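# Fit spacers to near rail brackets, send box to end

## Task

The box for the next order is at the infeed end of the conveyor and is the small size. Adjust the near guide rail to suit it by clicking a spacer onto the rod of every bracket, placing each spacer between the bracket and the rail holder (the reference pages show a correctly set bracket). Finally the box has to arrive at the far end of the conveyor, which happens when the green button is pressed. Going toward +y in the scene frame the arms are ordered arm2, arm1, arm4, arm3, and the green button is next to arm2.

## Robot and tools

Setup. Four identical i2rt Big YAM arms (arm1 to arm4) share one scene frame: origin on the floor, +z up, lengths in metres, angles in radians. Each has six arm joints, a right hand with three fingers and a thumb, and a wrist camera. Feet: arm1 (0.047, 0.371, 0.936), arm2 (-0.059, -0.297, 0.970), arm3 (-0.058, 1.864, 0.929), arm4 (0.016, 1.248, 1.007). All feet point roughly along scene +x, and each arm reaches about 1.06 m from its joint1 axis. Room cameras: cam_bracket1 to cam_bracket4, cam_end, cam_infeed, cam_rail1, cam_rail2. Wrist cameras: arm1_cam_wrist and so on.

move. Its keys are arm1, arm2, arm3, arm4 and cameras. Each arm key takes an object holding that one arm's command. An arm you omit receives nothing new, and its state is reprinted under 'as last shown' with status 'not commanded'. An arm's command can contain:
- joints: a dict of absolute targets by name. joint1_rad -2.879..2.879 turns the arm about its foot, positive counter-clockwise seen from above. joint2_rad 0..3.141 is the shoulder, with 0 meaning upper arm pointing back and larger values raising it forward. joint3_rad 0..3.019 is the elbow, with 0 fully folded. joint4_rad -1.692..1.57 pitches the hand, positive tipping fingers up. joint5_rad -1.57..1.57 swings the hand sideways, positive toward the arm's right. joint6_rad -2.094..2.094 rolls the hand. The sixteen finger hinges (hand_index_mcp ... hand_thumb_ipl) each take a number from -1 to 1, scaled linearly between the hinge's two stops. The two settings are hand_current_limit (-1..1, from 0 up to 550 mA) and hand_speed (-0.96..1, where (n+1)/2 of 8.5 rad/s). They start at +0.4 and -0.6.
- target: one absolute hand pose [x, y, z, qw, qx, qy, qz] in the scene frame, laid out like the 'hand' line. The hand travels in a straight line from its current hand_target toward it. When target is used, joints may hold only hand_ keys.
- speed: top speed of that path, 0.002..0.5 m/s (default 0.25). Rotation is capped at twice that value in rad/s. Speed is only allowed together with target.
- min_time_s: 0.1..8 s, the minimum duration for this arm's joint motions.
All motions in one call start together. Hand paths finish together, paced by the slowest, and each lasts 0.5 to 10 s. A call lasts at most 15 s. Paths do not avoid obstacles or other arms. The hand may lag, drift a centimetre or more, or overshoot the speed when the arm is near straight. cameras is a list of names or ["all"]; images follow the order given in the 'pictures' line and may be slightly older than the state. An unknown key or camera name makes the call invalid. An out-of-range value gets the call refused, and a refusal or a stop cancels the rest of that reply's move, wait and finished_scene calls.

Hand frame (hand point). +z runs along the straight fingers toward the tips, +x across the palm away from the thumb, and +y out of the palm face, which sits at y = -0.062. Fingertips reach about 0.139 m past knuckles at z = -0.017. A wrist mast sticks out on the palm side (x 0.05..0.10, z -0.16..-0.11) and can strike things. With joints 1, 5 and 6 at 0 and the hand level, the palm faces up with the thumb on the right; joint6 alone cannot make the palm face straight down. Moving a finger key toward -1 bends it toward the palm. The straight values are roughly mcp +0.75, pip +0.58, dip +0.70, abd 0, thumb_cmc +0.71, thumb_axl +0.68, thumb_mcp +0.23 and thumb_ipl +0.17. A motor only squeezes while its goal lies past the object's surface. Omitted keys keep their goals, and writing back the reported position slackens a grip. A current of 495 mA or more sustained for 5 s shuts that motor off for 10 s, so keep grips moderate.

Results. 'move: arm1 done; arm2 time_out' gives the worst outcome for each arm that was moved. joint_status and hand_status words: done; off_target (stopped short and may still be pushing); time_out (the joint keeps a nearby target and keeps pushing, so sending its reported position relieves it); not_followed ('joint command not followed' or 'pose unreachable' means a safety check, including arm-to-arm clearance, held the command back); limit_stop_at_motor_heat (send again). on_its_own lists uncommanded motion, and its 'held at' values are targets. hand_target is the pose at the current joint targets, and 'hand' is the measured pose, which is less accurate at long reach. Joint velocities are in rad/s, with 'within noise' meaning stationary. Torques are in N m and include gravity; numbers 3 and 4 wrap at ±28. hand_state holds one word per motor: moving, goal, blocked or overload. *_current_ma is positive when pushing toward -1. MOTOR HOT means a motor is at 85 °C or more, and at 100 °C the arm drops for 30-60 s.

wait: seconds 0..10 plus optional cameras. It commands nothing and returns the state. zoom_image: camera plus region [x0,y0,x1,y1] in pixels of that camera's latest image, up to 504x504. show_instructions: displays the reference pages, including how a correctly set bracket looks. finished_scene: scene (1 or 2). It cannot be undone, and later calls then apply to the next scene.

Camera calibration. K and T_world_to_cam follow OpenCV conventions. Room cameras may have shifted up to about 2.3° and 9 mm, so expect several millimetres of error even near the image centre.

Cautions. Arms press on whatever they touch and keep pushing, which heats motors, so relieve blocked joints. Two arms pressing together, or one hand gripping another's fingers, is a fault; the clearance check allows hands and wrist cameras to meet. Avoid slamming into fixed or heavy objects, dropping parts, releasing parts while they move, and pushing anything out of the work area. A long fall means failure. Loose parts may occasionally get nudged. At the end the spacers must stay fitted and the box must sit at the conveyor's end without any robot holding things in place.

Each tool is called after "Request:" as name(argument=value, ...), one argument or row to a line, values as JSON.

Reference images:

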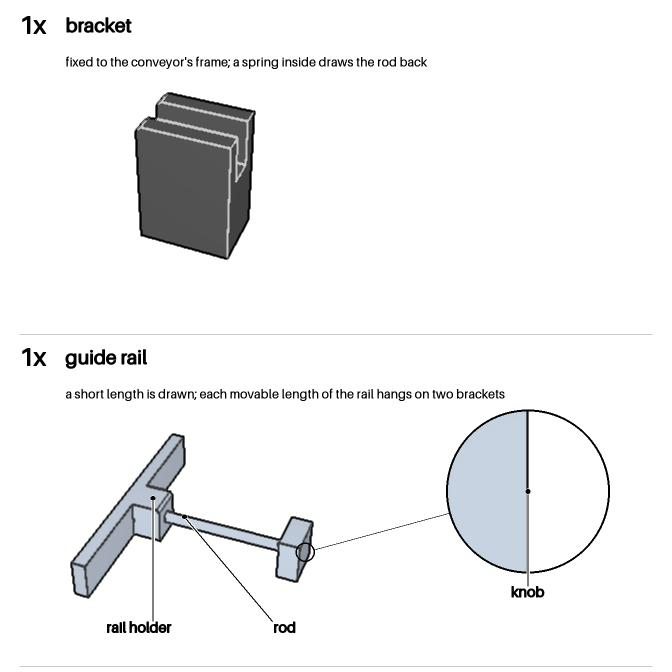

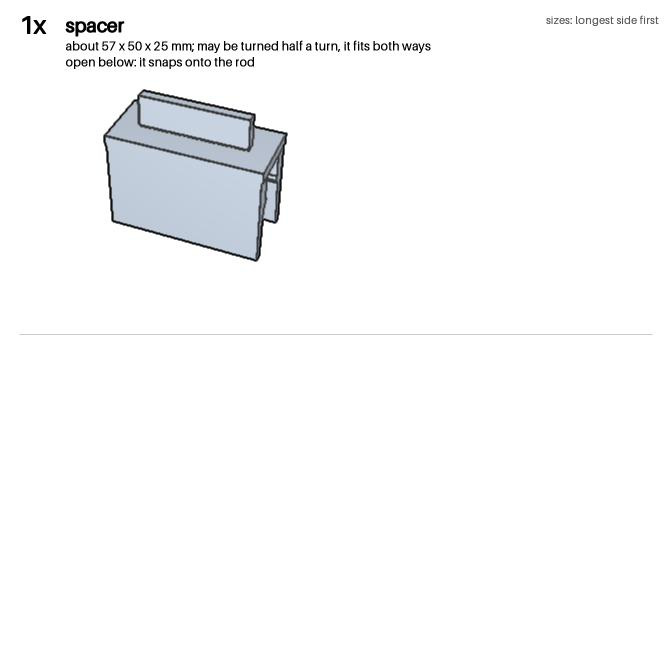

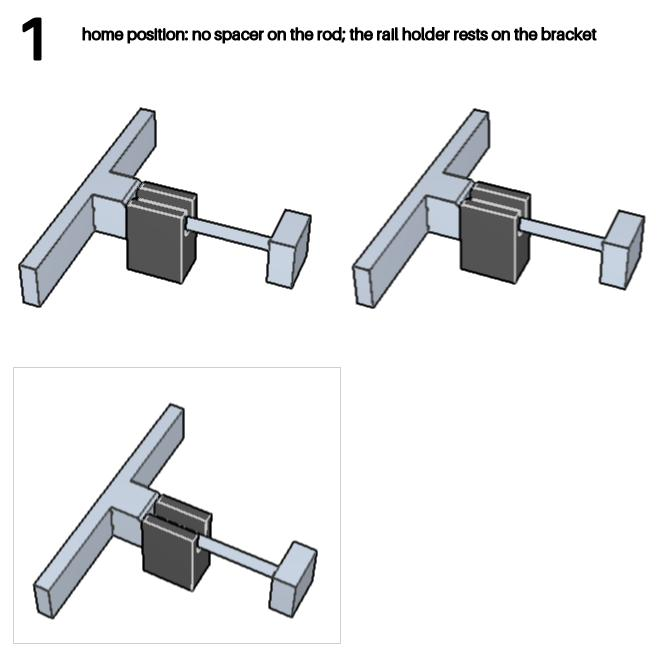

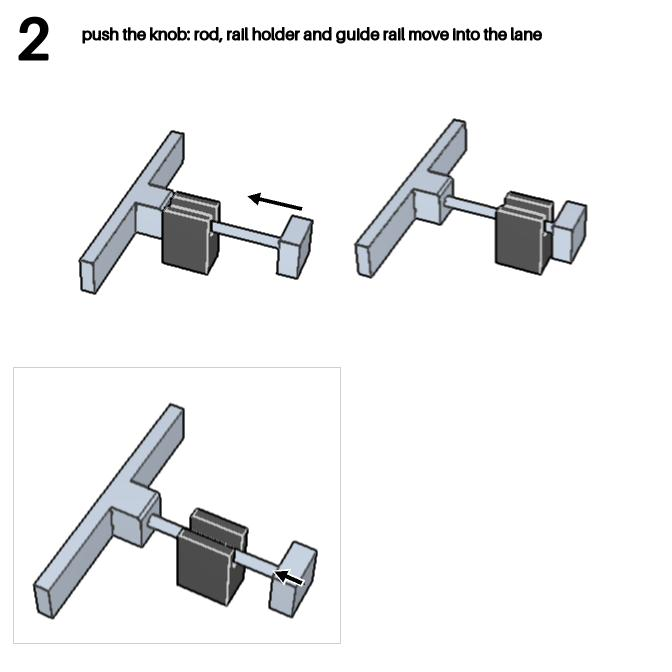

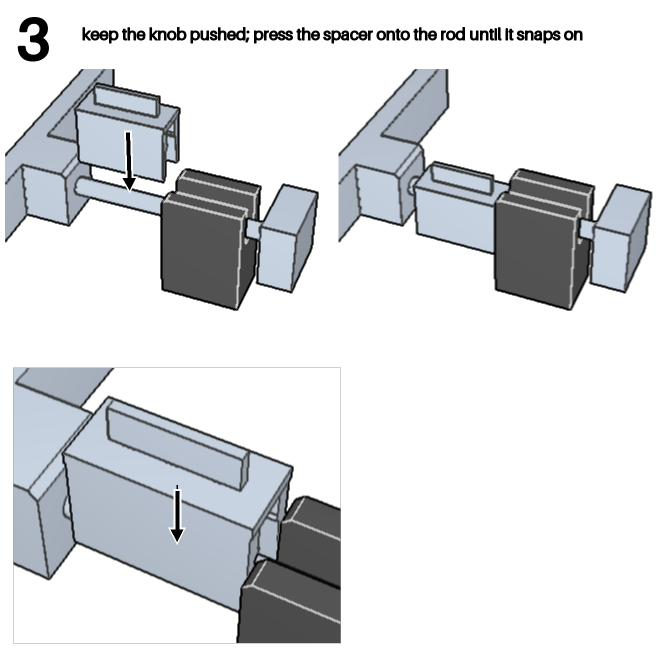

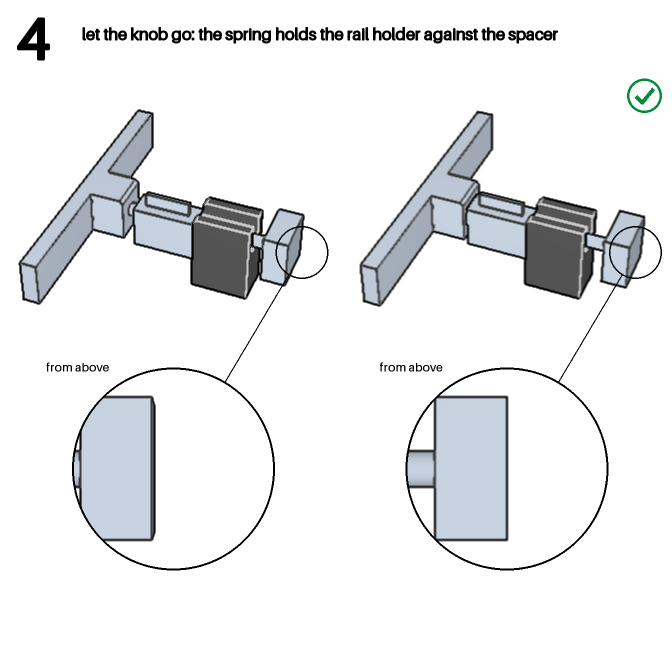

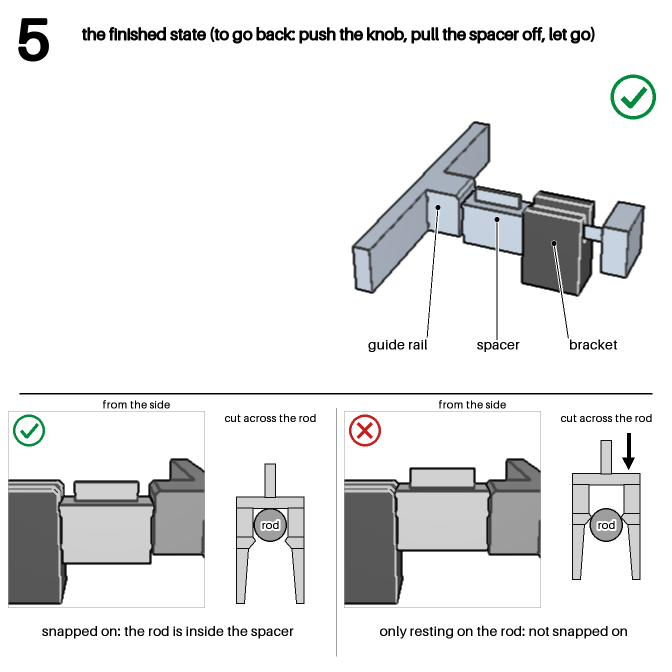

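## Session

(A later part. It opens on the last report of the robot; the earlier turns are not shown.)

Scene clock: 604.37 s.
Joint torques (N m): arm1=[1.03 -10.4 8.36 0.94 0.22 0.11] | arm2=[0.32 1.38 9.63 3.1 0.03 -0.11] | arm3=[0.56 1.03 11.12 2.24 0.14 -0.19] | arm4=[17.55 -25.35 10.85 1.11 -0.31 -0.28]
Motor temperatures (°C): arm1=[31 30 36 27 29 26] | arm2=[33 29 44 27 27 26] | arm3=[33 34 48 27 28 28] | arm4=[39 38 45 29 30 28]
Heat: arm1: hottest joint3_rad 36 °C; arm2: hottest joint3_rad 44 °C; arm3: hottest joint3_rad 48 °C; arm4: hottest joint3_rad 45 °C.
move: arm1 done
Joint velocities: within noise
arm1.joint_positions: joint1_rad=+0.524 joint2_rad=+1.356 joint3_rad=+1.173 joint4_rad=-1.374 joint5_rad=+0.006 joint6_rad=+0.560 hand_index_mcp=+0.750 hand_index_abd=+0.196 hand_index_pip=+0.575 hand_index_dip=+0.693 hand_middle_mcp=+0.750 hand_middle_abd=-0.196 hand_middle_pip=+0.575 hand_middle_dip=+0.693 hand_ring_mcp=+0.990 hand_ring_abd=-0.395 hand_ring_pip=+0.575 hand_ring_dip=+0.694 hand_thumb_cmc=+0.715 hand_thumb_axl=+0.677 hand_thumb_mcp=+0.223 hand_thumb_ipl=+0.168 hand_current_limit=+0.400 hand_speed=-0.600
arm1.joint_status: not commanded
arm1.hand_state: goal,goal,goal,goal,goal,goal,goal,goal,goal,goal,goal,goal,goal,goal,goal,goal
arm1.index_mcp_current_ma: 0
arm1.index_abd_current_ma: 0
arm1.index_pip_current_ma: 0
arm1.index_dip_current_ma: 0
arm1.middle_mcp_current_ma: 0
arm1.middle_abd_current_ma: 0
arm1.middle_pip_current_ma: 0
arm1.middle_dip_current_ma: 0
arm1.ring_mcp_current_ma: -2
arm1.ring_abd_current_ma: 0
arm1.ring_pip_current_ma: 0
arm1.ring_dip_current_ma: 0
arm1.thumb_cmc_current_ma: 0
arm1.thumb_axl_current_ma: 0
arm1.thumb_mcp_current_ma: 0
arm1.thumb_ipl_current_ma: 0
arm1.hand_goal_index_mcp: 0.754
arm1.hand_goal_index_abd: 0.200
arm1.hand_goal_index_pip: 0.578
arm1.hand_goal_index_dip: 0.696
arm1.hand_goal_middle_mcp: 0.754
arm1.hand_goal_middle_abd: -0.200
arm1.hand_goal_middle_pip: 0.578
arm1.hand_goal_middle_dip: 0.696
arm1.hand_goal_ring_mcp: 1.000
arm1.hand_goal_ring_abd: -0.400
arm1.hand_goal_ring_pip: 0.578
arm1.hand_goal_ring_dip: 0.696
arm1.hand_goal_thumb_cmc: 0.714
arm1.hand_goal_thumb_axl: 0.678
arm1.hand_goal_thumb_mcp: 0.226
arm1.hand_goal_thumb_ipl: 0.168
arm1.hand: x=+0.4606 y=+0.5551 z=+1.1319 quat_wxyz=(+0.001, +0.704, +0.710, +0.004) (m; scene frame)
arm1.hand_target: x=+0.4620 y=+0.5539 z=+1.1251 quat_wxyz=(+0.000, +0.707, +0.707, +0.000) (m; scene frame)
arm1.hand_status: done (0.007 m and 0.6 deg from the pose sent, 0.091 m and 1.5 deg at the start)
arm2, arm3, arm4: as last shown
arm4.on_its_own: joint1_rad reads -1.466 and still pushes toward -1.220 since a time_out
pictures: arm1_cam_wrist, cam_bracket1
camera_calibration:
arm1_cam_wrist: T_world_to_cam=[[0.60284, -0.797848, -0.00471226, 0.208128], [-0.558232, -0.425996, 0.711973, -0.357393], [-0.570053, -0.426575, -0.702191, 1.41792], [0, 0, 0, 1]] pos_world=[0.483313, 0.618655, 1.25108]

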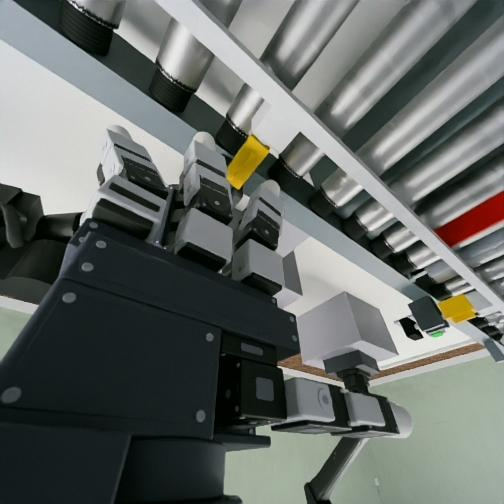

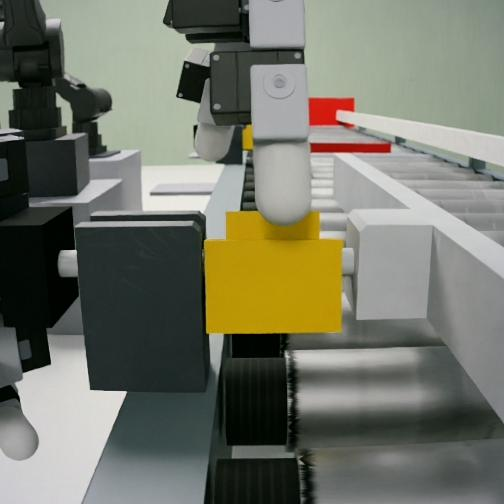

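Request:
move(
  arm1={"target":[0.458,0.548,1.088,0,0.7071,0.7071,0],"speed":0.15},
  cameras=["cam_bracket1","arm1_cam_wrist"],
)

Request:
zoom_image(
  camera="arm1_cam_wrist",
  region=[150, 50, 350, 250],
)

Scene clock: 608.00 s.
Joint torques (N m): arm1=[0.73 -10.11 8.05 0.92 0.22 0.02] | arm2=[0.44 2.08 9.7 2.97 0.01 -0.13] | arm3=[0.56 1.08 11.1 2.22 0.14 -0.19] | arm4=[17.61 -25.17 11.02 1.13 -0.28 -0.27]
Motor temperatures (°C): arm1=[31 30 37 27 29 26] | arm2=[33 29 44 27 27 26] | arm3=[33 34 48 27 28 28] | arm4=[39 38 45 29 30 28]
Heat: arm1: hottest joint3_rad 37 °C; arm2: hottest joint3_rad 44 °C; arm3: hottest joint3_rad 48 °C; arm4: hottest joint3_rad 45 °C.
move: arm1 done
Joint velocities: within noise
arm1.joint_positions: joint1_rad=+0.520 joint2_rad=+1.360 joint3_rad=+1.082 joint4_rad=-1.274 joint5_rad=+0.006 joint6_rad=+0.560 hand_index_mcp=+0.750 hand_index_abd=+0.196 hand_index_pip=+0.575 hand_index_dip=+0.693 hand_middle_mcp=+0.750 hand_middle_abd=-0.196 hand_middle_pip=+0.575 hand_middle_dip=+0.693 hand_ring_mcp=+0.990 hand_ring_abd=-0.395 hand_ring_pip=+0.575 hand_ring_dip=+0.694 hand_thumb_cmc=+0.715 hand_thumb_axl=+0.677 hand_thumb_mcp=+0.223 hand_thumb_ipl=+0.168 hand_current_limit=+0.400 hand_speed=-0.600
arm1.joint_status: not commanded
arm1.hand_state: goal,goal,goal,goal,goal,goal,goal,goal,goal,goal,goal,goal,goal,goal,goal,goal
arm1.index_mcp_current_ma: 0
arm1.index_abd_current_ma: 0
arm1.index_pip_current_ma: 0
arm1.index_dip_current_ma: 0
arm1.middle_mcp_current_ma: 0
arm1.middle_abd_current_ma: 0
arm1.middle_pip_current_ma: 0
arm1.middle_dip_current_ma: 0
arm1.ring_mcp_current_ma: -2
arm1.ring_abd_current_ma: 0
arm1.ring_pip_current_ma: 0
arm1.ring_dip_current_ma: 0
arm1.thumb_cmc_current_ma: 0
arm1.thumb_axl_current_ma: 0
arm1.thumb_mcp_current_ma: 0
arm1.thumb_ipl_current_ma: 0
arm1.hand_goal_index_mcp: 0.754
arm1.hand_goal_index_abd: 0.200
arm1.hand_goal_index_pip: 0.578
arm1.hand_goal_index_dip: 0.696
arm1.hand_goal_middle_mcp: 0.754
arm1.hand_goal_middle_abd: -0.200
arm1.hand_goal_middle_pip: 0.578
arm1.hand_goal_middle_dip: 0.696
arm1.hand_goal_ring_mcp: 1.000
arm1.hand_goal_ring_abd: -0.400
arm1.hand_goal_ring_pip: 0.578
arm1.hand_goal_ring_dip: 0.696
arm1.hand_goal_thumb_cmc: 0.714
arm1.hand_goal_thumb_axl: 0.678
arm1.hand_goal_thumb_mcp: 0.226
arm1.hand_goal_thumb_ipl: 0.168
arm1.hand: x=+0.4565 y=+0.5506 z=+1.0971 quat_wxyz=(+0.001, +0.706, +0.708, +0.006) (m; scene frame)
arm1.hand_target: x=+0.4578 y=+0.5480 z=+1.0882 quat_wxyz=(+0.000, +0.707, +0.707, +0.000) (m; scene frame)
arm1.hand_status: done (0.010 m and 0.8 deg from the pose sent, 0.044 m and 0.6 deg at the start)
arm2, arm3, arm4: as last shown
arm4.on_its_own: joint1_rad reads -1.466 and still pushes toward -1.220 since a time_out
pictures: arm1_cam_wrist, cam_bracket1
camera_calibration:
arm1_cam_wrist: T_world_to_cam=[[0.599501, -0.800363, -0.0042303, 0.209193], [-0.563207, -0.425606, 0.708278, -0.33077], [-0.56868, -0.422231, -0.705921, 1.39026], [0, 0, 0, 1]] pos_world=[0.478908, 0.613662, 1.21657]

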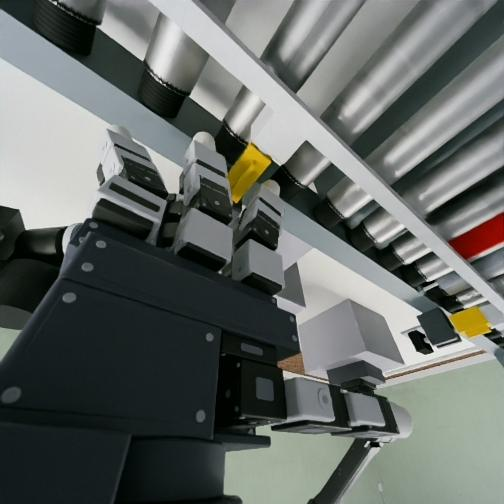

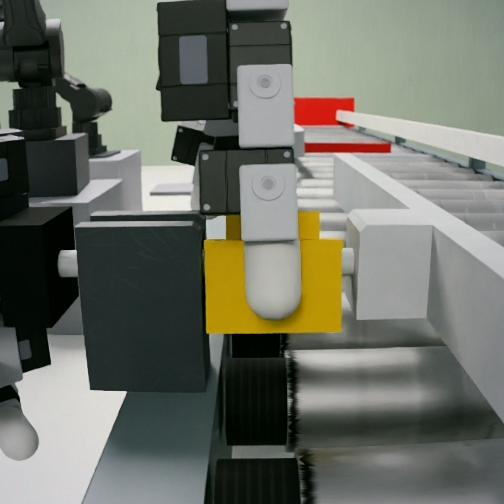

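Scaled by 2.520 from the camera's 504x504 image, which has a finer 720x720 frame.

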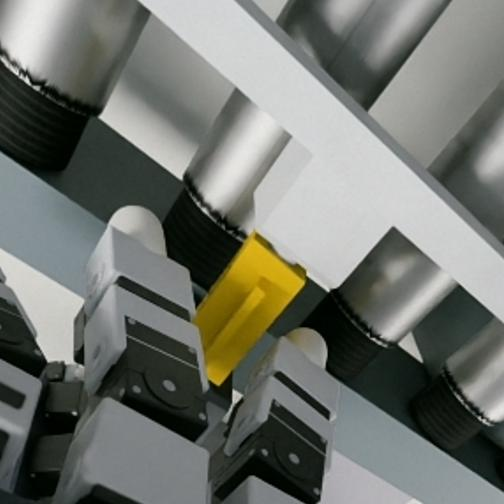

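Close the fingers to straighten the spacer.

Request:
move(
  arm1={"joints":{"hand_index_abd":-0.12,"hand_middle_abd":0.12}},
  cameras=["cam_bracket1","arm1_cam_wrist"],
)

Request:
zoom_image(
  camera="cam_bracket1",
  region=[150, 150, 400, 400],
)

Request:
zoom_image(
  camera="arm1_cam_wrist",
  region=[150, 50, 350, 250],
)

Scene clock: 611.27 s.
Joint torques (N m): arm1=[0.91 -10.17 8.27 0.94 0.03 0.03] | arm2=[0.56 1.55 9.58 2.91 0.01 -0.11] | arm3=[0.56 1.08 11.11 2.24 0.14 -0.19] | arm4=[17.44 -25.23 11.02 1.28 -0.3 -0.28]
Motor temperatures (°C): arm1=[31 30 36 27 29 26] | arm2=[33 29 44 27 27 26] | arm3=[33 34 48 27 28 28] | arm4=[39 38 45 29 30 28]
Heat: arm1: hottest joint3_rad 36 °C; arm2: hottest joint3_rad 44 °C; arm3: hottest joint3_rad 48 °C; arm4: hottest joint3_rad 45 °C.
move: arm1 off_target
Joint velocities: within noise
arm1.joint_positions: joint1_rad=+0.516 joint2_rad=+1.360 joint3_rad=+1.079 joint4_rad=-1.274 joint5_rad=+0.011 joint6_rad=+0.560 hand_index_mcp=+0.754 hand_index_abd=+0.018 hand_index_pip=+0.577 hand_index_dip=+0.694 hand_middle_mcp=+0.751 hand_middle_abd=+0.035 hand_middle_pip=+0.576 hand_middle_dip=+0.693 hand_ring_mcp=+0.991 hand_ring_abd=-0.395 hand_ring_pip=+0.575 hand_ring_dip=+0.694 hand_thumb_cmc=+0.715 hand_thumb_axl=+0.677 hand_thumb_mcp=+0.223 hand_thumb_ipl=+0.168 hand_current_limit=+0.400 hand_speed=-0.600
arm1.joint_status: hand_index_abd off_target (ended at +0.018, target -0.120); hand_middle_abd off_target (ended at +0.035, target +0.120)
arm1.hand_state: goal,blocked,goal,goal,goal,blocked,goal,goal,goal,goal,goal,goal,goal,goal,goal,goal
arm1.index_mcp_current_ma: 0
arm1.index_abd_current_ma: 216
arm1.index_pip_current_ma: 0
arm1.index_dip_current_ma: 0
arm1.middle_mcp_current_ma: 0
arm1.middle_abd_current_ma: -83
arm1.middle_pip_current_ma: 0
arm1.middle_dip_current_ma: 0
arm1.ring_mcp_current_ma: -2
arm1.ring_abd_current_ma: 0
arm1.ring_pip_current_ma: 0
arm1.ring_dip_current_ma: 0
arm1.thumb_cmc_current_ma: 0
arm1.thumb_axl_current_ma: 0
arm1.thumb_mcp_current_ma: 0
arm1.thumb_ipl_current_ma: 0
arm1.hand_goal_index_mcp: 0.754
arm1.hand_goal_index_abd: -0.120
arm1.hand_goal_index_pip: 0.578
arm1.hand_goal_index_dip: 0.696
arm1.hand_goal_middle_mcp: 0.754
arm1.hand_goal_middle_abd: 0.120
arm1.hand_goal_middle_pip: 0.578
arm1.hand_goal_middle_dip: 0.696
arm1.hand_goal_ring_mcp: 1.000
arm1.hand_goal_ring_abd: -0.400
arm1.hand_goal_ring_pip: 0.578
arm1.hand_goal_ring_dip: 0.696
arm1.hand_goal_thumb_cmc: 0.714
arm1.hand_goal_thumb_axl: 0.678
arm1.hand_goal_thumb_mcp: 0.226
arm1.hand_goal_thumb_ipl: 0.168
arm1.hand: x=+0.4568 y=+0.5476 z=+1.0958 quat_wxyz=(+0.003, +0.707, +0.707, +0.004) (m; scene frame)
arm1.hand_target: x=+0.4578 y=+0.5479 z=+1.0881 quat_wxyz=(+0.000, +0.707, +0.707, +0.000) (m; scene frame)
arm1.hand_status: not commanded
arm2.joint_positions: joint1_rad=+0.167 joint2_rad=+0.587 joint3_rad=+1.378 joint4_rad=-1.264 joint5_rad=+0.057 joint6_rad=+1.034 hand_index_mcp=+0.755 hand_index_abd=+0.000 hand_index_pip=+0.577 hand_index_dip=+0.696 hand_middle_mcp=+0.755 hand_middle_abd=+0.000 hand_middle_pip=+0.577 hand_middle_dip=+0.696 hand_ring_mcp=+0.755 hand_ring_abd=+0.000 hand_ring_pip=+0.577 hand_ring_dip=+0.696 hand_thumb_cmc=+0.715 hand_thumb_axl=+0.677 hand_thumb_mcp=+0.226 hand_thumb_ipl=+0.168 hand_current_limit=+0.400 hand_speed=-0.600
arm2.joint_status: not commanded
arm2.hand_state: goal,goal,goal,goal,goal,goal,goal,goal,goal,goal,goal,goal,goal,goal,goal,goal
arm2.index_mcp_current_ma: 0
arm2.index_abd_current_ma: 0
arm2.index_pip_current_ma: 0
arm2.index_dip_current_ma: 0
arm2.middle_mcp_current_ma: 0
arm2.middle_abd_current_ma: 0
arm2.middle_pip_current_ma: 0
arm2.middle_dip_current_ma: 0
arm2.ring_mcp_current_ma: 0
arm2.ring_abd_current_ma: 0
arm2.ring_pip_current_ma: 0
arm2.ring_dip_current_ma: 0
arm2.thumb_cmc_current_ma: 0
arm2.thumb_axl_current_ma: 0
arm2.thumb_mcp_current_ma: 0
arm2.thumb_ipl_current_ma: 0
arm2.hand_goal_index_mcp: 0.754
arm2.hand_goal_index_abd: 0.000
arm2.hand_goal_index_pip: 0.576
arm2.hand_goal_index_dip: 0.696
arm2.hand_goal_middle_mcp: 0.754
arm2.hand_goal_middle_abd: 0.000
arm2.hand_goal_middle_pip: 0.576
arm2.hand_goal_middle_dip: 0.696
arm2.hand_goal_ring_mcp: 0.754
arm2.hand_goal_ring_abd: 0.000
arm2.hand_goal_ring_pip: 0.576
arm2.hand_goal_ring_dip: 0.696
arm2.hand_goal_thumb_cmc: 0.714
arm2.hand_goal_thumb_axl: 0.678
arm2.hand_goal_thumb_mcp: 0.226
arm2.hand_goal_thumb_ipl: 0.168
arm2.hand: x=+0.1797 y=-0.3972 z=+1.5491 quat_wxyz=(+0.151, +0.824, +0.215, +0.502) (m; scene frame)
arm2.hand_target: x=+0.1760 y=-0.3975 z=+1.5630 quat_wxyz=(+0.154, +0.816, +0.213, +0.515) (m; scene frame)
arm2.hand_status: not commanded
arm3.joint_positions: joint1_rad=-0.104 joint2_rad=+0.612 joint3_rad=+1.327 joint4_rad=-1.152 joint5_rad=+0.038 joint6_rad=+1.084 hand_index_mcp=+0.755 hand_index_abd=+0.001 hand_index_pip=+0.577 hand_index_dip=+0.696 hand_middle_mcp=+0.755 hand_middle_abd=+0.001 hand_middle_pip=+0.577 hand_middle_dip=+0.696 hand_ring_mcp=+0.755 hand_ring_abd=+0.001 hand_ring_pip=+0.577 hand_ring_dip=+0.696 hand_thumb_cmc=+0.715 hand_thumb_axl=+0.677 hand_thumb_mcp=+0.226 hand_thumb_ipl=+0.168 hand_current_limit=+0.400 hand_speed=-0.600
arm3.joint_status: not commanded
arm3.hand_state: goal,goal,goal,goal,goal,goal,goal,goal,goal,goal,goal,goal,goal,goal,goal,goal
arm3.index_mcp_current_ma: 0
arm3.index_abd_current_ma: 0
arm3.index_pip_current_ma: 0
arm3.index_dip_current_ma: 0
arm3.middle_mcp_current_ma: 0
arm3.middle_abd_current_ma: 0
arm3.middle_pip_current_ma: 0
arm3.middle_dip_current_ma: 0
arm3.ring_mcp_current_ma: 0
arm3.ring_abd_current_ma: 0
arm3.ring_pip_current_ma: 0
arm3.ring_dip_current_ma: 0
arm3.thumb_cmc_current_ma: 0
arm3.thumb_axl_current_ma: 0
arm3.thumb_mcp_current_ma: 0
arm3.thumb_ipl_current_ma: 0
arm3.hand_goal_index_mcp: 0.754
arm3.hand_goal_index_abd: 0.000
arm3.hand_goal_index_pip: 0.576
arm3.hand_goal_index_dip: 0.696
arm3.hand_goal_middle_mcp: 0.754
arm3.hand_goal_middle_abd: 0.000
arm3.hand_goal_middle_pip: 0.576
arm3.hand_goal_middle_dip: 0.696
arm3.hand_goal_ring_mcp: 0.754
arm3.hand_goal_ring_abd: 0.000
arm3.hand_goal_ring_pip: 0.576
arm3.hand_goal_ring_dip: 0.696
arm3.hand_goal_thumb_cmc: 0.714
arm3.hand_goal_thumb_axl: 0.678
arm3.hand_goal_thumb_mcp: 0.226
arm3.hand_goal_thumb_ipl: 0.168
arm3.hand: x=+0.1920 y=+1.7236 z=+1.4966 quat_wxyz=(+0.183, +0.835, +0.123, +0.504) (m; scene frame)
arm3.hand_target: x=+0.1883 y=+1.7241 z=+1.5094 quat_wxyz=(+0.186, +0.828, +0.122, +0.515) (m; scene frame)
arm3.hand_status: not commanded
arm4.joint_positions: joint1_rad=-1.466 joint2_rad=+2.384 joint3_rad=+1.287 joint4_rad=+1.051 joint5_rad=-0.491 joint6_rad=+1.570 hand_index_mcp=-0.418 hand_index_abd=+0.001 hand_index_pip=-0.670 hand_index_dip=-0.172 hand_middle_mcp=-0.418 hand_middle_abd=+0.004 hand_middle_pip=-0.670 hand_middle_dip=-0.171 hand_ring_mcp=-0.418 hand_ring_abd=+0.195 hand_ring_pip=-0.670 hand_ring_dip=-0.172 hand_thumb_cmc=+0.715 hand_thumb_axl=+0.678 hand_thumb_mcp=-0.440 hand_thumb_ipl=-0.153 hand_current_limit=+0.400 hand_speed=-0.600
arm4.joint_status: not commanded
arm4.hand_state: goal,goal,goal,goal,goal,goal,goal,goal,goal,overload,goal,goal,goal,goal,goal,goal
arm4.index_mcp_current_ma: 4
arm4.index_abd_current_ma: 2
arm4.index_pip_current_ma: -1
arm4.index_dip_current_ma: 6
arm4.middle_mcp_current_ma: 6
arm4.middle_abd_current_ma: 8
arm4.middle_pip_current_ma: -1
arm4.middle_dip_current_ma: 8
arm4.ring_mcp_current_ma: 4
arm4.ring_abd_current_ma: 0
arm4.ring_pip_current_ma: 1
arm4.ring_dip_current_ma: 6
arm4.thumb_cmc_current_ma: 1
arm4.thumb_axl_current_ma: -1
arm4.thumb_mcp_current_ma: 32
arm4.thumb_ipl_current_ma: 12
arm4.hand_goal_index_mcp: -0.420
arm4.hand_goal_index_abd: 0.000
arm4.hand_goal_index_pip: -0.670
arm4.hand_goal_index_dip: -0.174
arm4.hand_goal_middle_mcp: -0.420
arm4.hand_goal_middle_abd: 0.000
arm4.hand_goal_middle_pip: -0.670
arm4.hand_goal_middle_dip: -0.174
arm4.hand_goal_ring_mcp: -0.420
arm4.hand_goal_ring_abd: 0.000
arm4.hand_goal_ring_pip: -0.670
arm4.hand_goal_ring_dip: -0.174
arm4.hand_goal_thumb_cmc: 0.714
arm4.hand_goal_thumb_axl: 0.678
arm4.hand_goal_thumb_mcp: -0.448
arm4.hand_goal_thumb_ipl: -0.156
arm4.on_its_own: joint1_rad reads -1.466 and still pushes toward -1.220 since a time_out
arm4.hand: x=+0.2090 y=+0.4887 z=+0.9680 quat_wxyz=(+0.273, +0.656, -0.304, +0.635) (m; scene frame)
arm4.hand_target: x=+0.4020 y=+0.5347 z=+0.9982 quat_wxyz=(+0.203, +0.676, -0.205, +0.678) (m; scene frame)
arm4.hand_status: not commanded
pictures: arm1_cam_wrist, cam_bracket1
camera_calibration:
arm1_cam_wrist: T_world_to_cam=[[0.596144, -0.802877, 0.000383731, 0.204458], [-0.564549, -0.418843, 0.711235, -0.33733], [-0.570874, -0.424215, -0.702954, 1.38705], [0, 0, 0, 1]] pos_world=[0.479507, 0.611275, 1.21488]

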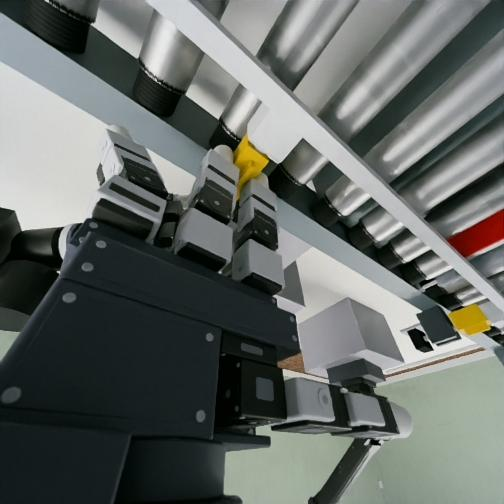

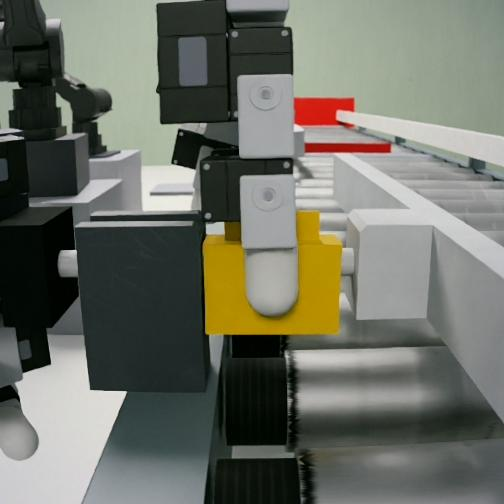

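Scaled by 2.016 from the camera's 504x504 image, which has a finer 720x720 frame.

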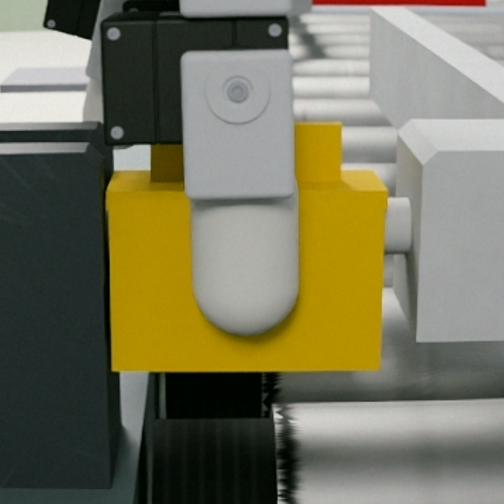

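Scaled by 2.520 from the camera's 504x504 image, which has a finer 720x720 frame.

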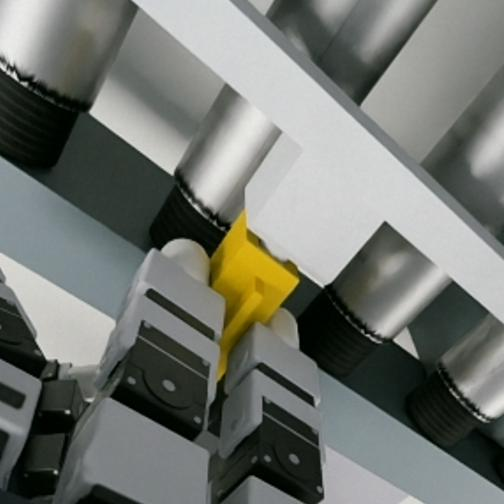

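Request:
move(
  arm4={"joints":{"joint1_rad":-1.62},"min_time_s":4},
  cameras=["cam_bracket1","cam_bracket2"],
)

Request:
move(
  arm1={"joints":{"hand_index_abd":0.2,"hand_middle_abd":-0.2}},
  arm4={"target":[0.05,0.75,1.10,0.2706,0.6533,-0.2706,0.6533],"speed":0.2},
  cameras=["cam_bracket1","cam_bracket2","cam_rail1"],
)

Request:
zoom_image(
  camera="cam_bracket1",
  region=[150, 150, 400, 400],
)

Scene clock: 619.27 s.
Joint torques (N m): arm1=[0.91 -10.05 8.27 0.96 0.02 0.03] | arm2=[0.15 1.26 9.84 2.91 0.02 -0.06] | arm3=[0.5 1.08 11.12 2.24 0.14 -0.19] | arm4=[-0.15 -25.99 7.94 1.95 0.13 -0.26]
Motor temperatures (°C): arm1=[31 30 36 27 29 26] | arm2=[33 29 44 27 27 26] | arm3=[33 34 48 27 28 28] | arm4=[38 38 45 29 30 28]
Heat: arm1: hottest joint3_rad 36 °C; arm2: hottest joint3_rad 44 °C; arm3: hottest joint3_rad 48 °C; arm4: hottest joint3_rad 45 °C.
move: arm4 done
Joint velocities: within noise
arm1, arm2, arm3: as last shown
arm1.joint_positions: joint1_rad=+0.516 joint2_rad=+1.360 joint3_rad=+1.079 joint4_rad=-1.274 joint5_rad=+0.011 joint6_rad=+0.560 hand_index_mcp=+0.756 hand_index_abd=+0.018 hand_index_pip=+0.578 hand_index_dip=+0.694 hand_middle_mcp=+0.753 hand_middle_abd=+0.035 hand_middle_pip=+0.576 hand_middle_dip=+0.694 hand_ring_mcp=+0.991 hand_ring_abd=-0.395 hand_ring_pip=+0.575 hand_ring_dip=+0.694 hand_thumb_cmc=+0.715 hand_thumb_axl=+0.677 hand_thumb_mcp=+0.223 hand_thumb_ipl=+0.168 hand_current_limit=+0.400 hand_speed=-0.600
arm4.joint_positions: joint1_rad=-1.612 joint2_rad=+2.383 joint3_rad=+1.333 joint4_rad=+1.032 joint5_rad=-0.502 joint6_rad=+1.570 hand_index_mcp=-0.419 hand_index_abd=+0.001 hand_index_pip=-0.670 hand_index_dip=-0.172 hand_middle_mcp=-0.418 hand_middle_abd=+0.004 hand_middle_pip=-0.671 hand_middle_dip=-0.171 hand_ring_mcp=-0.418 hand_ring_abd=+0.195 hand_ring_pip=-0.670 hand_ring_dip=-0.172 hand_thumb_cmc=+0.715 hand_thumb_axl=+0.678 hand_thumb_mcp=-0.440 hand_thumb_ipl=-0.153 hand_current_limit=+0.400 hand_speed=-0.600
arm4.joint_status: all done
arm4.hand_state: goal,goal,goal,goal,goal,goal,goal,goal,goal,overload,goal,goal,goal,goal,goal,goal
arm4.index_mcp_current_ma: 3
arm4.index_abd_current_ma: 2
arm4.index_pip_current_ma: -1
arm4.index_dip_current_ma: 6
arm4.middle_mcp_current_ma: 5
arm4.middle_abd_current_ma: 8
arm4.middle_pip_current_ma: -1
arm4.middle_dip_current_ma: 8
arm4.ring_mcp_current_ma: 4
arm4.ring_abd_current_ma: 0
arm4.ring_pip_current_ma: 1
arm4.ring_dip_current_ma: 6
arm4.thumb_cmc_current_ma: 2
arm4.thumb_axl_current_ma: 0
arm4.thumb_mcp_current_ma: 32
arm4.thumb_ipl_current_ma: 12
arm4.hand_goal_index_mcp: -0.420
arm4.hand_goal_index_abd: 0.000
arm4.hand_goal_index_pip: -0.670
arm4.hand_goal_index_dip: -0.174
arm4.hand_goal_middle_mcp: -0.420
arm4.hand_goal_middle_abd: 0.000
arm4.hand_goal_middle_pip: -0.670
arm4.hand_goal_middle_dip: -0.174
arm4.hand_goal_ring_mcp: -0.420
arm4.hand_goal_ring_abd: 0.000
arm4.hand_goal_ring_pip: -0.670
arm4.hand_goal_ring_dip: -0.174
arm4.hand_goal_thumb_cmc: 0.714
arm4.hand_goal_thumb_axl: 0.678
arm4.hand_goal_thumb_mcp: -0.448
arm4.hand_goal_thumb_ipl: -0.156
arm4.hand: x=+0.0996 y=+0.4524 z=+0.9841 quat_wxyz=(+0.324, +0.629, -0.339, +0.620) (m; scene frame)
arm4.hand_target: x=+0.0939 y=+0.4408 z=+0.9968 quat_wxyz=(+0.334, +0.622, -0.335, +0.624) (m; scene frame)
arm4.hand_status: not commanded
pictures: cam_bracket1, cam_bracket2

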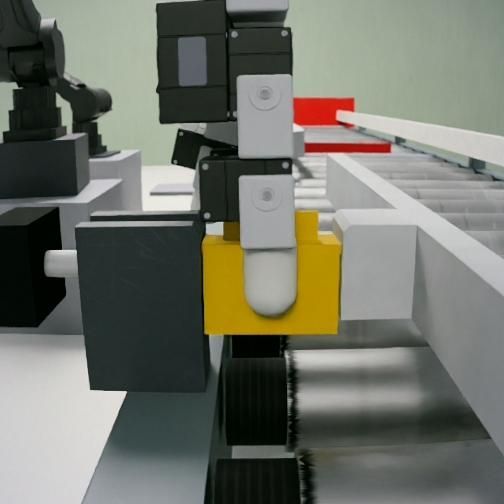

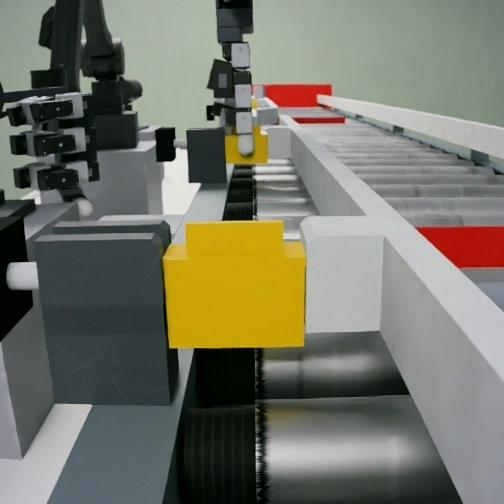

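Scene clock: 621.60 s.
Joint torques (N m): arm1=[0.97 -10.11 8.21 0.94 0.11 0.04] | arm2=[0.73 1.96 9.66 2.97 0.04 -0.09] | arm3=[0.5 1.08 11.11 2.24 0.14 -0.18] | arm4=[-0.32 -13.57 2.89 2.77 -0.03 -0.28]
Motor temperatures (°C): arm1=[31 30 36 27 29 26] | arm2=[33 29 44 27 27 26] | arm3=[33 34 49 27 28 28] | arm4=[38 38 45 29 30 28]
Heat: arm1: hottest joint3_rad 36 °C; arm2: hottest joint3_rad 44 °C; arm3: hottest joint3_rad 49 °C; arm4: hottest joint3_rad 45 °C.
move: arm1 done; arm4 done
Joint velocities: within noise
arm1.joint_positions: joint1_rad=+0.516 joint2_rad=+1.360 joint3_rad=+1.079 joint4_rad=-1.274 joint5_rad=+0.009 joint6_rad=+0.560 hand_index_mcp=+0.755 hand_index_abd=+0.195 hand_index_pip=+0.578 hand_index_dip=+0.695 hand_middle_mcp=+0.754 hand_middle_abd=-0.195 hand_middle_pip=+0.577 hand_middle_dip=+0.694 hand_ring_mcp=+0.991 hand_ring_abd=-0.395 hand_ring_pip=+0.575 hand_ring_dip=+0.694 hand_thumb_cmc=+0.715 hand_thumb_axl=+0.677 hand_thumb_mcp=+0.223 hand_thumb_ipl=+0.168 hand_current_limit=+0.400 hand_speed=-0.600
arm1.joint_status: all done
arm1.hand_state: goal,goal,goal,goal,goal,goal,goal,goal,goal,goal,goal,goal,goal,goal,goal,goal
arm1.index_mcp_current_ma: 0
arm1.index_abd_current_ma: 0
arm1.index_pip_current_ma: 0
arm1.index_dip_current_ma: 0
arm1.middle_mcp_current_ma: 0
arm1.middle_abd_current_ma: 0
arm1.middle_pip_current_ma: 0
arm1.middle_dip_current_ma: 0
arm1.ring_mcp_current_ma: -2
arm1.ring_abd_current_ma: 0
arm1.ring_pip_current_ma: 0
arm1.ring_dip_current_ma: 0
arm1.thumb_cmc_current_ma: 0
arm1.thumb_axl_current_ma: 0
arm1.thumb_mcp_current_ma: 0
arm1.thumb_ipl_current_ma: 0
arm1.hand_goal_index_mcp: 0.754
arm1.hand_goal_index_abd: 0.200
arm1.hand_goal_index_pip: 0.578
arm1.hand_goal_index_dip: 0.696
arm1.hand_goal_middle_mcp: 0.754
arm1.hand_goal_middle_abd: -0.200
arm1.hand_goal_middle_pip: 0.578
arm1.hand_goal_middle_dip: 0.696
arm1.hand_goal_ring_mcp: 1.000
arm1.hand_goal_ring_abd: -0.400
arm1.hand_goal_ring_pip: 0.578
arm1.hand_goal_ring_dip: 0.696
arm1.hand_goal_thumb_cmc: 0.714
arm1.hand_goal_thumb_axl: 0.678
arm1.hand_goal_thumb_mcp: 0.226
arm1.hand_goal_thumb_ipl: 0.168
arm1.hand: x=+0.4566 y=+0.5480 z=+1.0957 quat_wxyz=(+0.002, +0.707, +0.707, +0.004) (m; scene frame)
arm1.hand_target: x=+0.4577 y=+0.5479 z=+1.0881 quat_wxyz=(+0.000, +0.707, +0.707, +0.000) (m; scene frame)
arm1.hand_status: not commanded
arm2, arm3: as last shown
arm4.joint_positions: joint1_rad=-1.780 joint2_rad=+1.763 joint3_rad=+0.414 joint4_rad=+1.341 joint5_rad=-0.872 joint6_rad=+1.570 hand_index_mcp=-0.419 hand_index_abd=+0.001 hand_index_pip=-0.670 hand_index_dip=-0.172 hand_middle_mcp=-0.418 hand_middle_abd=+0.004 hand_middle_pip=-0.671 hand_middle_dip=-0.171 hand_ring_mcp=-0.418 hand_ring_abd=+0.195 hand_ring_pip=-0.670 hand_ring_dip=-0.172 hand_thumb_cmc=+0.715 hand_thumb_axl=+0.678 hand_thumb_mcp=-0.440 hand_thumb_ipl=-0.153 hand_current_limit=+0.400 hand_speed=-0.600
arm4.joint_status: not commanded
arm4.hand_state: goal,goal,goal,goal,goal,goal,goal,goal,goal,overload,goal,goal,goal,goal,goal,goal
arm4.index_mcp_current_ma: 3
arm4.index_abd_current_ma: 2
arm4.index_pip_current_ma: -1
arm4.index_dip_current_ma: 6
arm4.middle_mcp_current_ma: 5
arm4.middle_abd_current_ma: 8
arm4.middle_pip_current_ma: -1
arm4.middle_dip_current_ma: 8
arm4.ring_mcp_current_ma: 4
arm4.ring_abd_current_ma: 0
arm4.ring_pip_current_ma: 1
arm4.ring_dip_current_ma: 6
arm4.thumb_cmc_current_ma: 2
arm4.thumb_axl_current_ma: 0
arm4.thumb_mcp_current_ma: 32
arm4.thumb_ipl_current_ma: 12
arm4.hand_goal_index_mcp: -0.420
arm4.hand_goal_index_abd: 0.000
arm4.hand_goal_index_pip: -0.670
arm4.hand_goal_index_dip: -0.174
arm4.hand_goal_middle_mcp: -0.420
arm4.hand_goal_middle_abd: 0.000
arm4.hand_goal_middle_pip: -0.670
arm4.hand_goal_middle_dip: -0.174
arm4.hand_goal_ring_mcp: -0.420
arm4.hand_goal_ring_abd: 0.000
arm4.hand_goal_ring_pip: -0.670
arm4.hand_goal_ring_dip: -0.174
arm4.hand_goal_thumb_cmc: 0.714
arm4.hand_goal_thumb_axl: 0.678
arm4.hand_goal_thumb_mcp: -0.448
arm4.hand_goal_thumb_ipl: -0.156
arm4.hand: x=+0.0568 y=+0.7474 z=+1.0954 quat_wxyz=(+0.262, +0.656, -0.272, +0.654) (m; scene frame)
arm4.hand_target: x=+0.0501 y=+0.7499 z=+1.0999 quat_wxyz=(+0.271, +0.653, -0.271, +0.653) (m; scene frame)
arm4.hand_status: done (0.009 m and 1.1 deg from the pose sent, 0.323 m and 11.0 deg at the start)
pictures: cam_bracket1, cam_bracket2, cam_rail1

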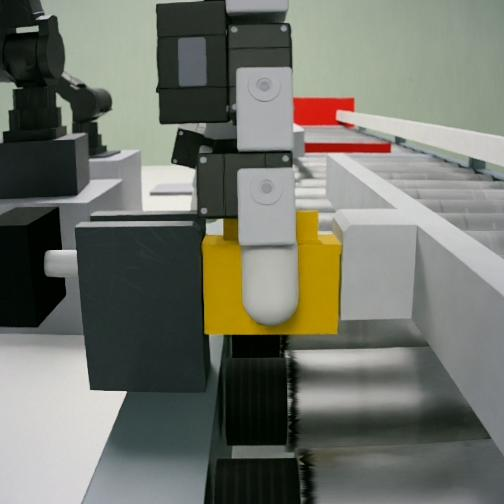

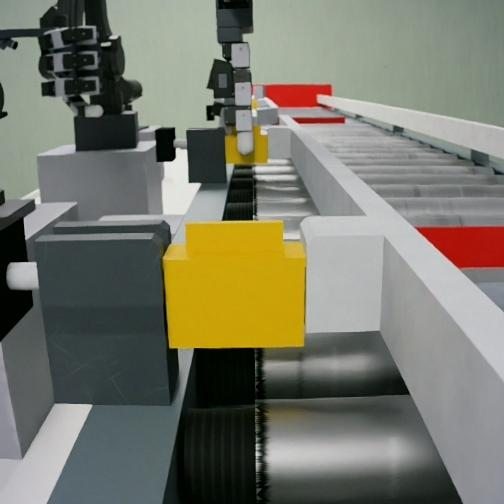

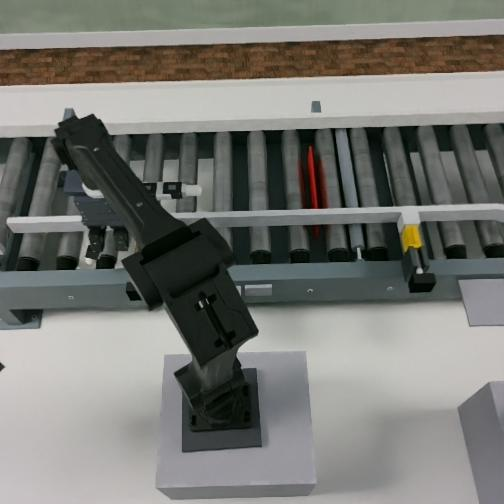

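Scaled by 2.016 from the camera's 504x504 image, which has a finer 720x720 frame.

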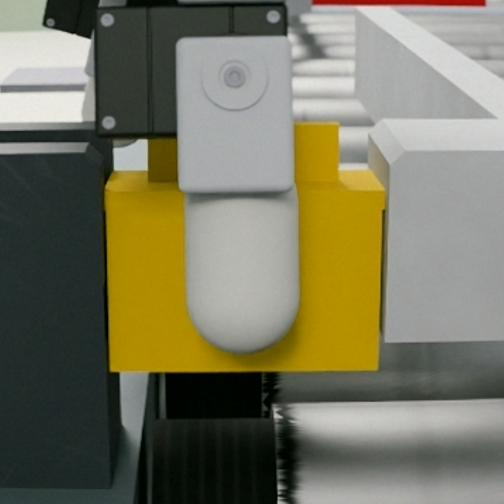

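Request:
move(
  arm1={"target":[0.455,0.548,1.24,0,0.7071,0.7071,0],"speed":0.25},
  arm4={"joints":{"joint1_rad":-0.6,"joint2_rad":0.9,"joint3_rad":1.3,"joint4_rad":-0.9,"joint5_rad":0,"joint6_rad":1.15},"min_time_s":3},
  cameras=["cam_infeed","cam_bracket1","arm2_cam_wrist"],
)

Request:
zoom_image(
  camera="cam_infeed",
  region=[190, 430, 290, 504],
)

Request:
zoom_image(
  camera="cam_bracket1",
  region=[150, 150, 400, 400],
)

Request:
zoom_image(
  camera="arm2_cam_wrist",
  region=[424, 220, 504, 300],
)

Scene clock: 631.47 s.
Joint torques (N m): arm1=[1.67 -9.35 13.3 0.03 0.11 0.09] | arm2=[0.38 1.85 9.7 2.99 0.02 -0.13] | arm3=[0.5 1.08 11.11 2.25 0.14 -0.18] | arm4=[1.67 -5.13 13.11 1.81 0.28 -0.33]
Motor temperatures (°C): arm1=[31 31 37 27 29 26] | arm2=[32 29 44 27 27 26] | arm3=[33 34 49 27 28 28] | arm4=[37 37 45 29 30 28]
Heat: arm1: hottest joint3_rad 37 °C; arm2: hottest joint3_rad 44 °C; arm3: hottest joint3_rad 49 °C; arm4: hottest joint3_rad 45 °C.
move: arm1 off_target; arm4 done
Joint velocities: within noise
arm1.joint_positions: joint1_rad=+0.516 joint2_rad=+1.310 joint3_rad=+1.380 joint4_rad=-1.659 joint5_rad=+0.009 joint6_rad=+0.560 hand_index_mcp=+0.754 hand_index_abd=+0.195 hand_index_pip=+0.578 hand_index_dip=+0.695 hand_middle_mcp=+0.751 hand_middle_abd=-0.196 hand_middle_pip=+0.576 hand_middle_dip=+0.694 hand_ring_mcp=+0.991 hand_ring_abd=-0.395 hand_ring_pip=+0.575 hand_ring_dip=+0.694 hand_thumb_cmc=+0.715 hand_thumb_axl=+0.677 hand_thumb_mcp=+0.223 hand_thumb_ipl=+0.168 hand_current_limit=+0.400 hand_speed=-0.600
arm1.joint_status: not commanded
arm1.hand_state: goal,goal,goal,goal,goal,goal,goal,goal,goal,goal,goal,goal,goal,goal,goal,goal
arm1.index_mcp_current_ma: 0
arm1.index_abd_current_ma: 0
arm1.index_pip_current_ma: 0
arm1.index_dip_current_ma: 0
arm1.middle_mcp_current_ma: 0
arm1.middle_abd_current_ma: 0
arm1.middle_pip_current_ma: 0
arm1.middle_dip_current_ma: 0
arm1.ring_mcp_current_ma: -2
arm1.ring_abd_current_ma: 0
arm1.ring_pip_current_ma: 0
arm1.ring_dip_current_ma: 0
arm1.thumb_cmc_current_ma: 0
arm1.thumb_axl_current_ma: 0
arm1.thumb_mcp_current_ma: 0
arm1.thumb_ipl_current_ma: 0
arm1.hand_goal_index_mcp: 0.754
arm1.hand_goal_index_abd: 0.200
arm1.hand_goal_index_pip: 0.578
arm1.hand_goal_index_dip: 0.696
arm1.hand_goal_middle_mcp: 0.754
arm1.hand_goal_middle_abd: -0.200
arm1.hand_goal_middle_pip: 0.578
arm1.hand_goal_middle_dip: 0.696
arm1.hand_goal_ring_mcp: 1.000
arm1.hand_goal_ring_abd: -0.400
arm1.hand_goal_ring_pip: 0.578
arm1.hand_goal_ring_dip: 0.696
arm1.hand_goal_thumb_cmc: 0.714
arm1.hand_goal_thumb_axl: 0.678
arm1.hand_goal_thumb_mcp: 0.226
arm1.hand_goal_thumb_ipl: 0.168
arm1.hand: x=+0.4462 y=+0.5405 z=+1.2256 quat_wxyz=(-0.002, +0.707, +0.707, -0.012) (m; scene frame)
arm1.hand_target: x=+0.4545 y=+0.5478 z=+1.2399 quat_wxyz=(+0.000, +0.707, +0.707, +0.001) (m; scene frame)
arm1.hand_status: off_target (0.018 m and 1.4 deg from the pose sent, 0.144 m and 0.6 deg at the start)
arm2, arm3: as last shown
arm4.joint_positions: joint1_rad=-0.613 joint2_rad=+0.892 joint3_rad=+1.247 joint4_rad=-0.891 joint5_rad=-0.002 joint6_rad=+1.162 hand_index_mcp=-0.419 hand_index_abd=+0.001 hand_index_pip=-0.670 hand_index_dip=-0.172 hand_middle_mcp=-0.418 hand_middle_abd=+0.004 hand_middle_pip=-0.671 hand_middle_dip=-0.171 hand_ring_mcp=-0.418 hand_ring_abd=+0.195 hand_ring_pip=-0.670 hand_ring_dip=-0.172 hand_thumb_cmc=+0.715 hand_thumb_axl=+0.678 hand_thumb_mcp=-0.441 hand_thumb_ipl=-0.153 hand_current_limit=+0.400 hand_speed=-0.600
arm4.joint_status: all done
arm4.hand_state: goal,goal,goal,goal,goal,goal,goal,goal,goal,overload,goal,goal,goal,goal,goal,goal
arm4.index_mcp_current_ma: 3
arm4.index_abd_current_ma: 2
arm4.index_pip_current_ma: -1
arm4.index_dip_current_ma: 6
arm4.middle_mcp_current_ma: 5
arm4.middle_abd_current_ma: 8
arm4.middle_pip_current_ma: -1
arm4.middle_dip_current_ma: 7
arm4.ring_mcp_current_ma: 4
arm4.ring_abd_current_ma: 0
arm4.ring_pip_current_ma: 1
arm4.ring_dip_current_ma: 6
arm4.thumb_cmc_current_ma: 2
arm4.thumb_axl_current_ma: 0
arm4.thumb_mcp_current_ma: 29
arm4.thumb_ipl_current_ma: 12
arm4.hand_goal_index_mcp: -0.420
arm4.hand_goal_index_abd: 0.000
arm4.hand_goal_index_pip: -0.670
arm4.hand_goal_index_dip: -0.174
arm4.hand_goal_middle_mcp: -0.420
arm4.hand_goal_middle_abd: 0.000
arm4.hand_goal_middle_pip: -0.670
arm4.hand_goal_middle_dip: -0.174
arm4.hand_goal_ring_mcp: -0.420
arm4.hand_goal_ring_abd: 0.000
arm4.hand_goal_ring_pip: -0.670
arm4.hand_goal_ring_dip: -0.174
arm4.hand_goal_thumb_cmc: 0.714
arm4.hand_goal_thumb_axl: 0.678
arm4.hand_goal_thumb_mcp: -0.448
arm4.hand_goal_thumb_ipl: -0.156
arm4.hand: x=+0.3434 y=+0.9761 z=+1.4907 quat_wxyz=(+0.208, +0.869, -0.032, +0.448) (m; scene frame)
arm4.hand_target: x=+0.3473 y=+0.9799 z=+1.5174 quat_wxyz=(+0.215, +0.860, -0.021, +0.462) (m; scene frame)
arm4.hand_status: not commanded
pictures: arm2_cam_wrist, cam_bracket1, cam_infeed

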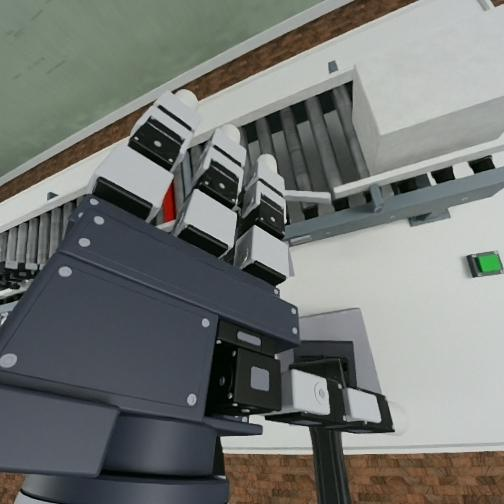

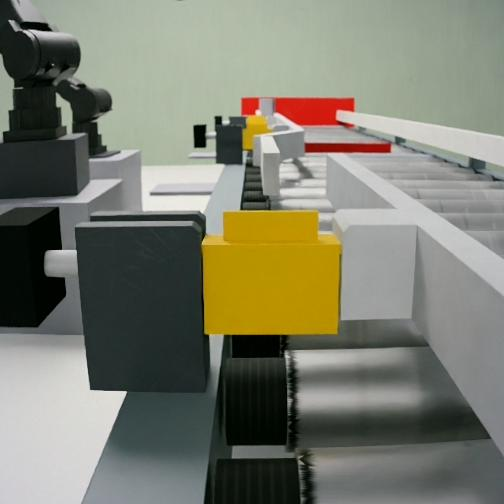

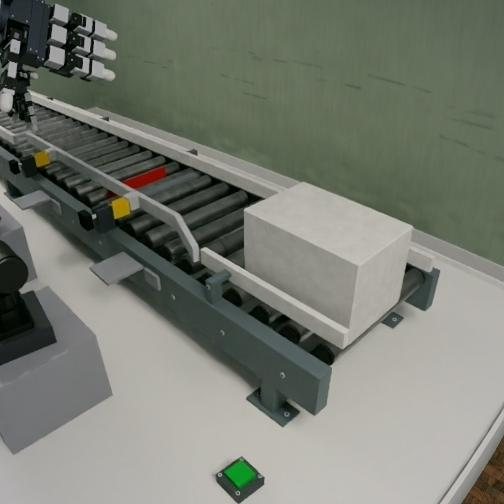

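Scaled by 5.040 from the camera's 504x504 image, which has a finer 720x720 frame.

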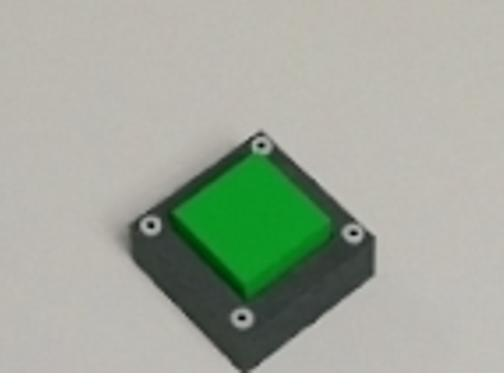

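Scaled by 2.016 from the camera's 504x504 image, which has a finer 720x720 frame.

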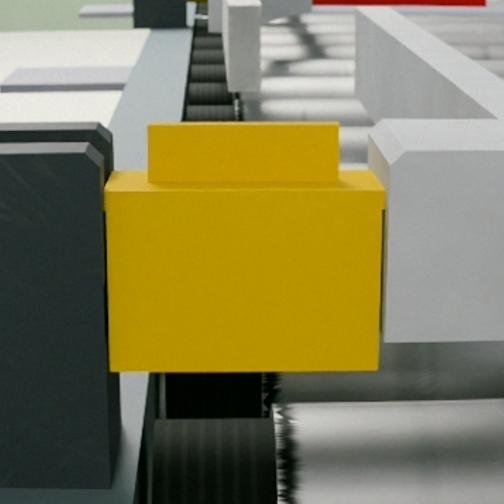

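Scaled by 6.300 from the camera's 504x504 image, which has a finer 720x720 frame.

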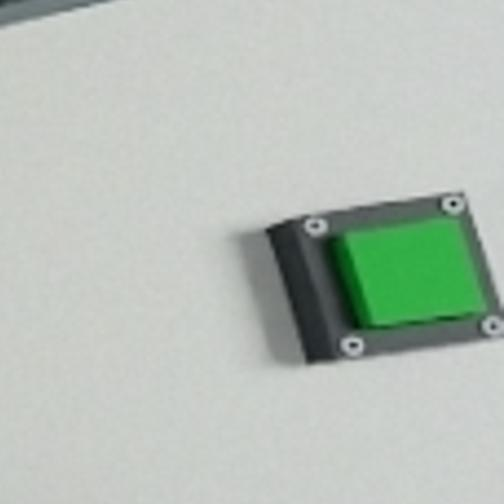

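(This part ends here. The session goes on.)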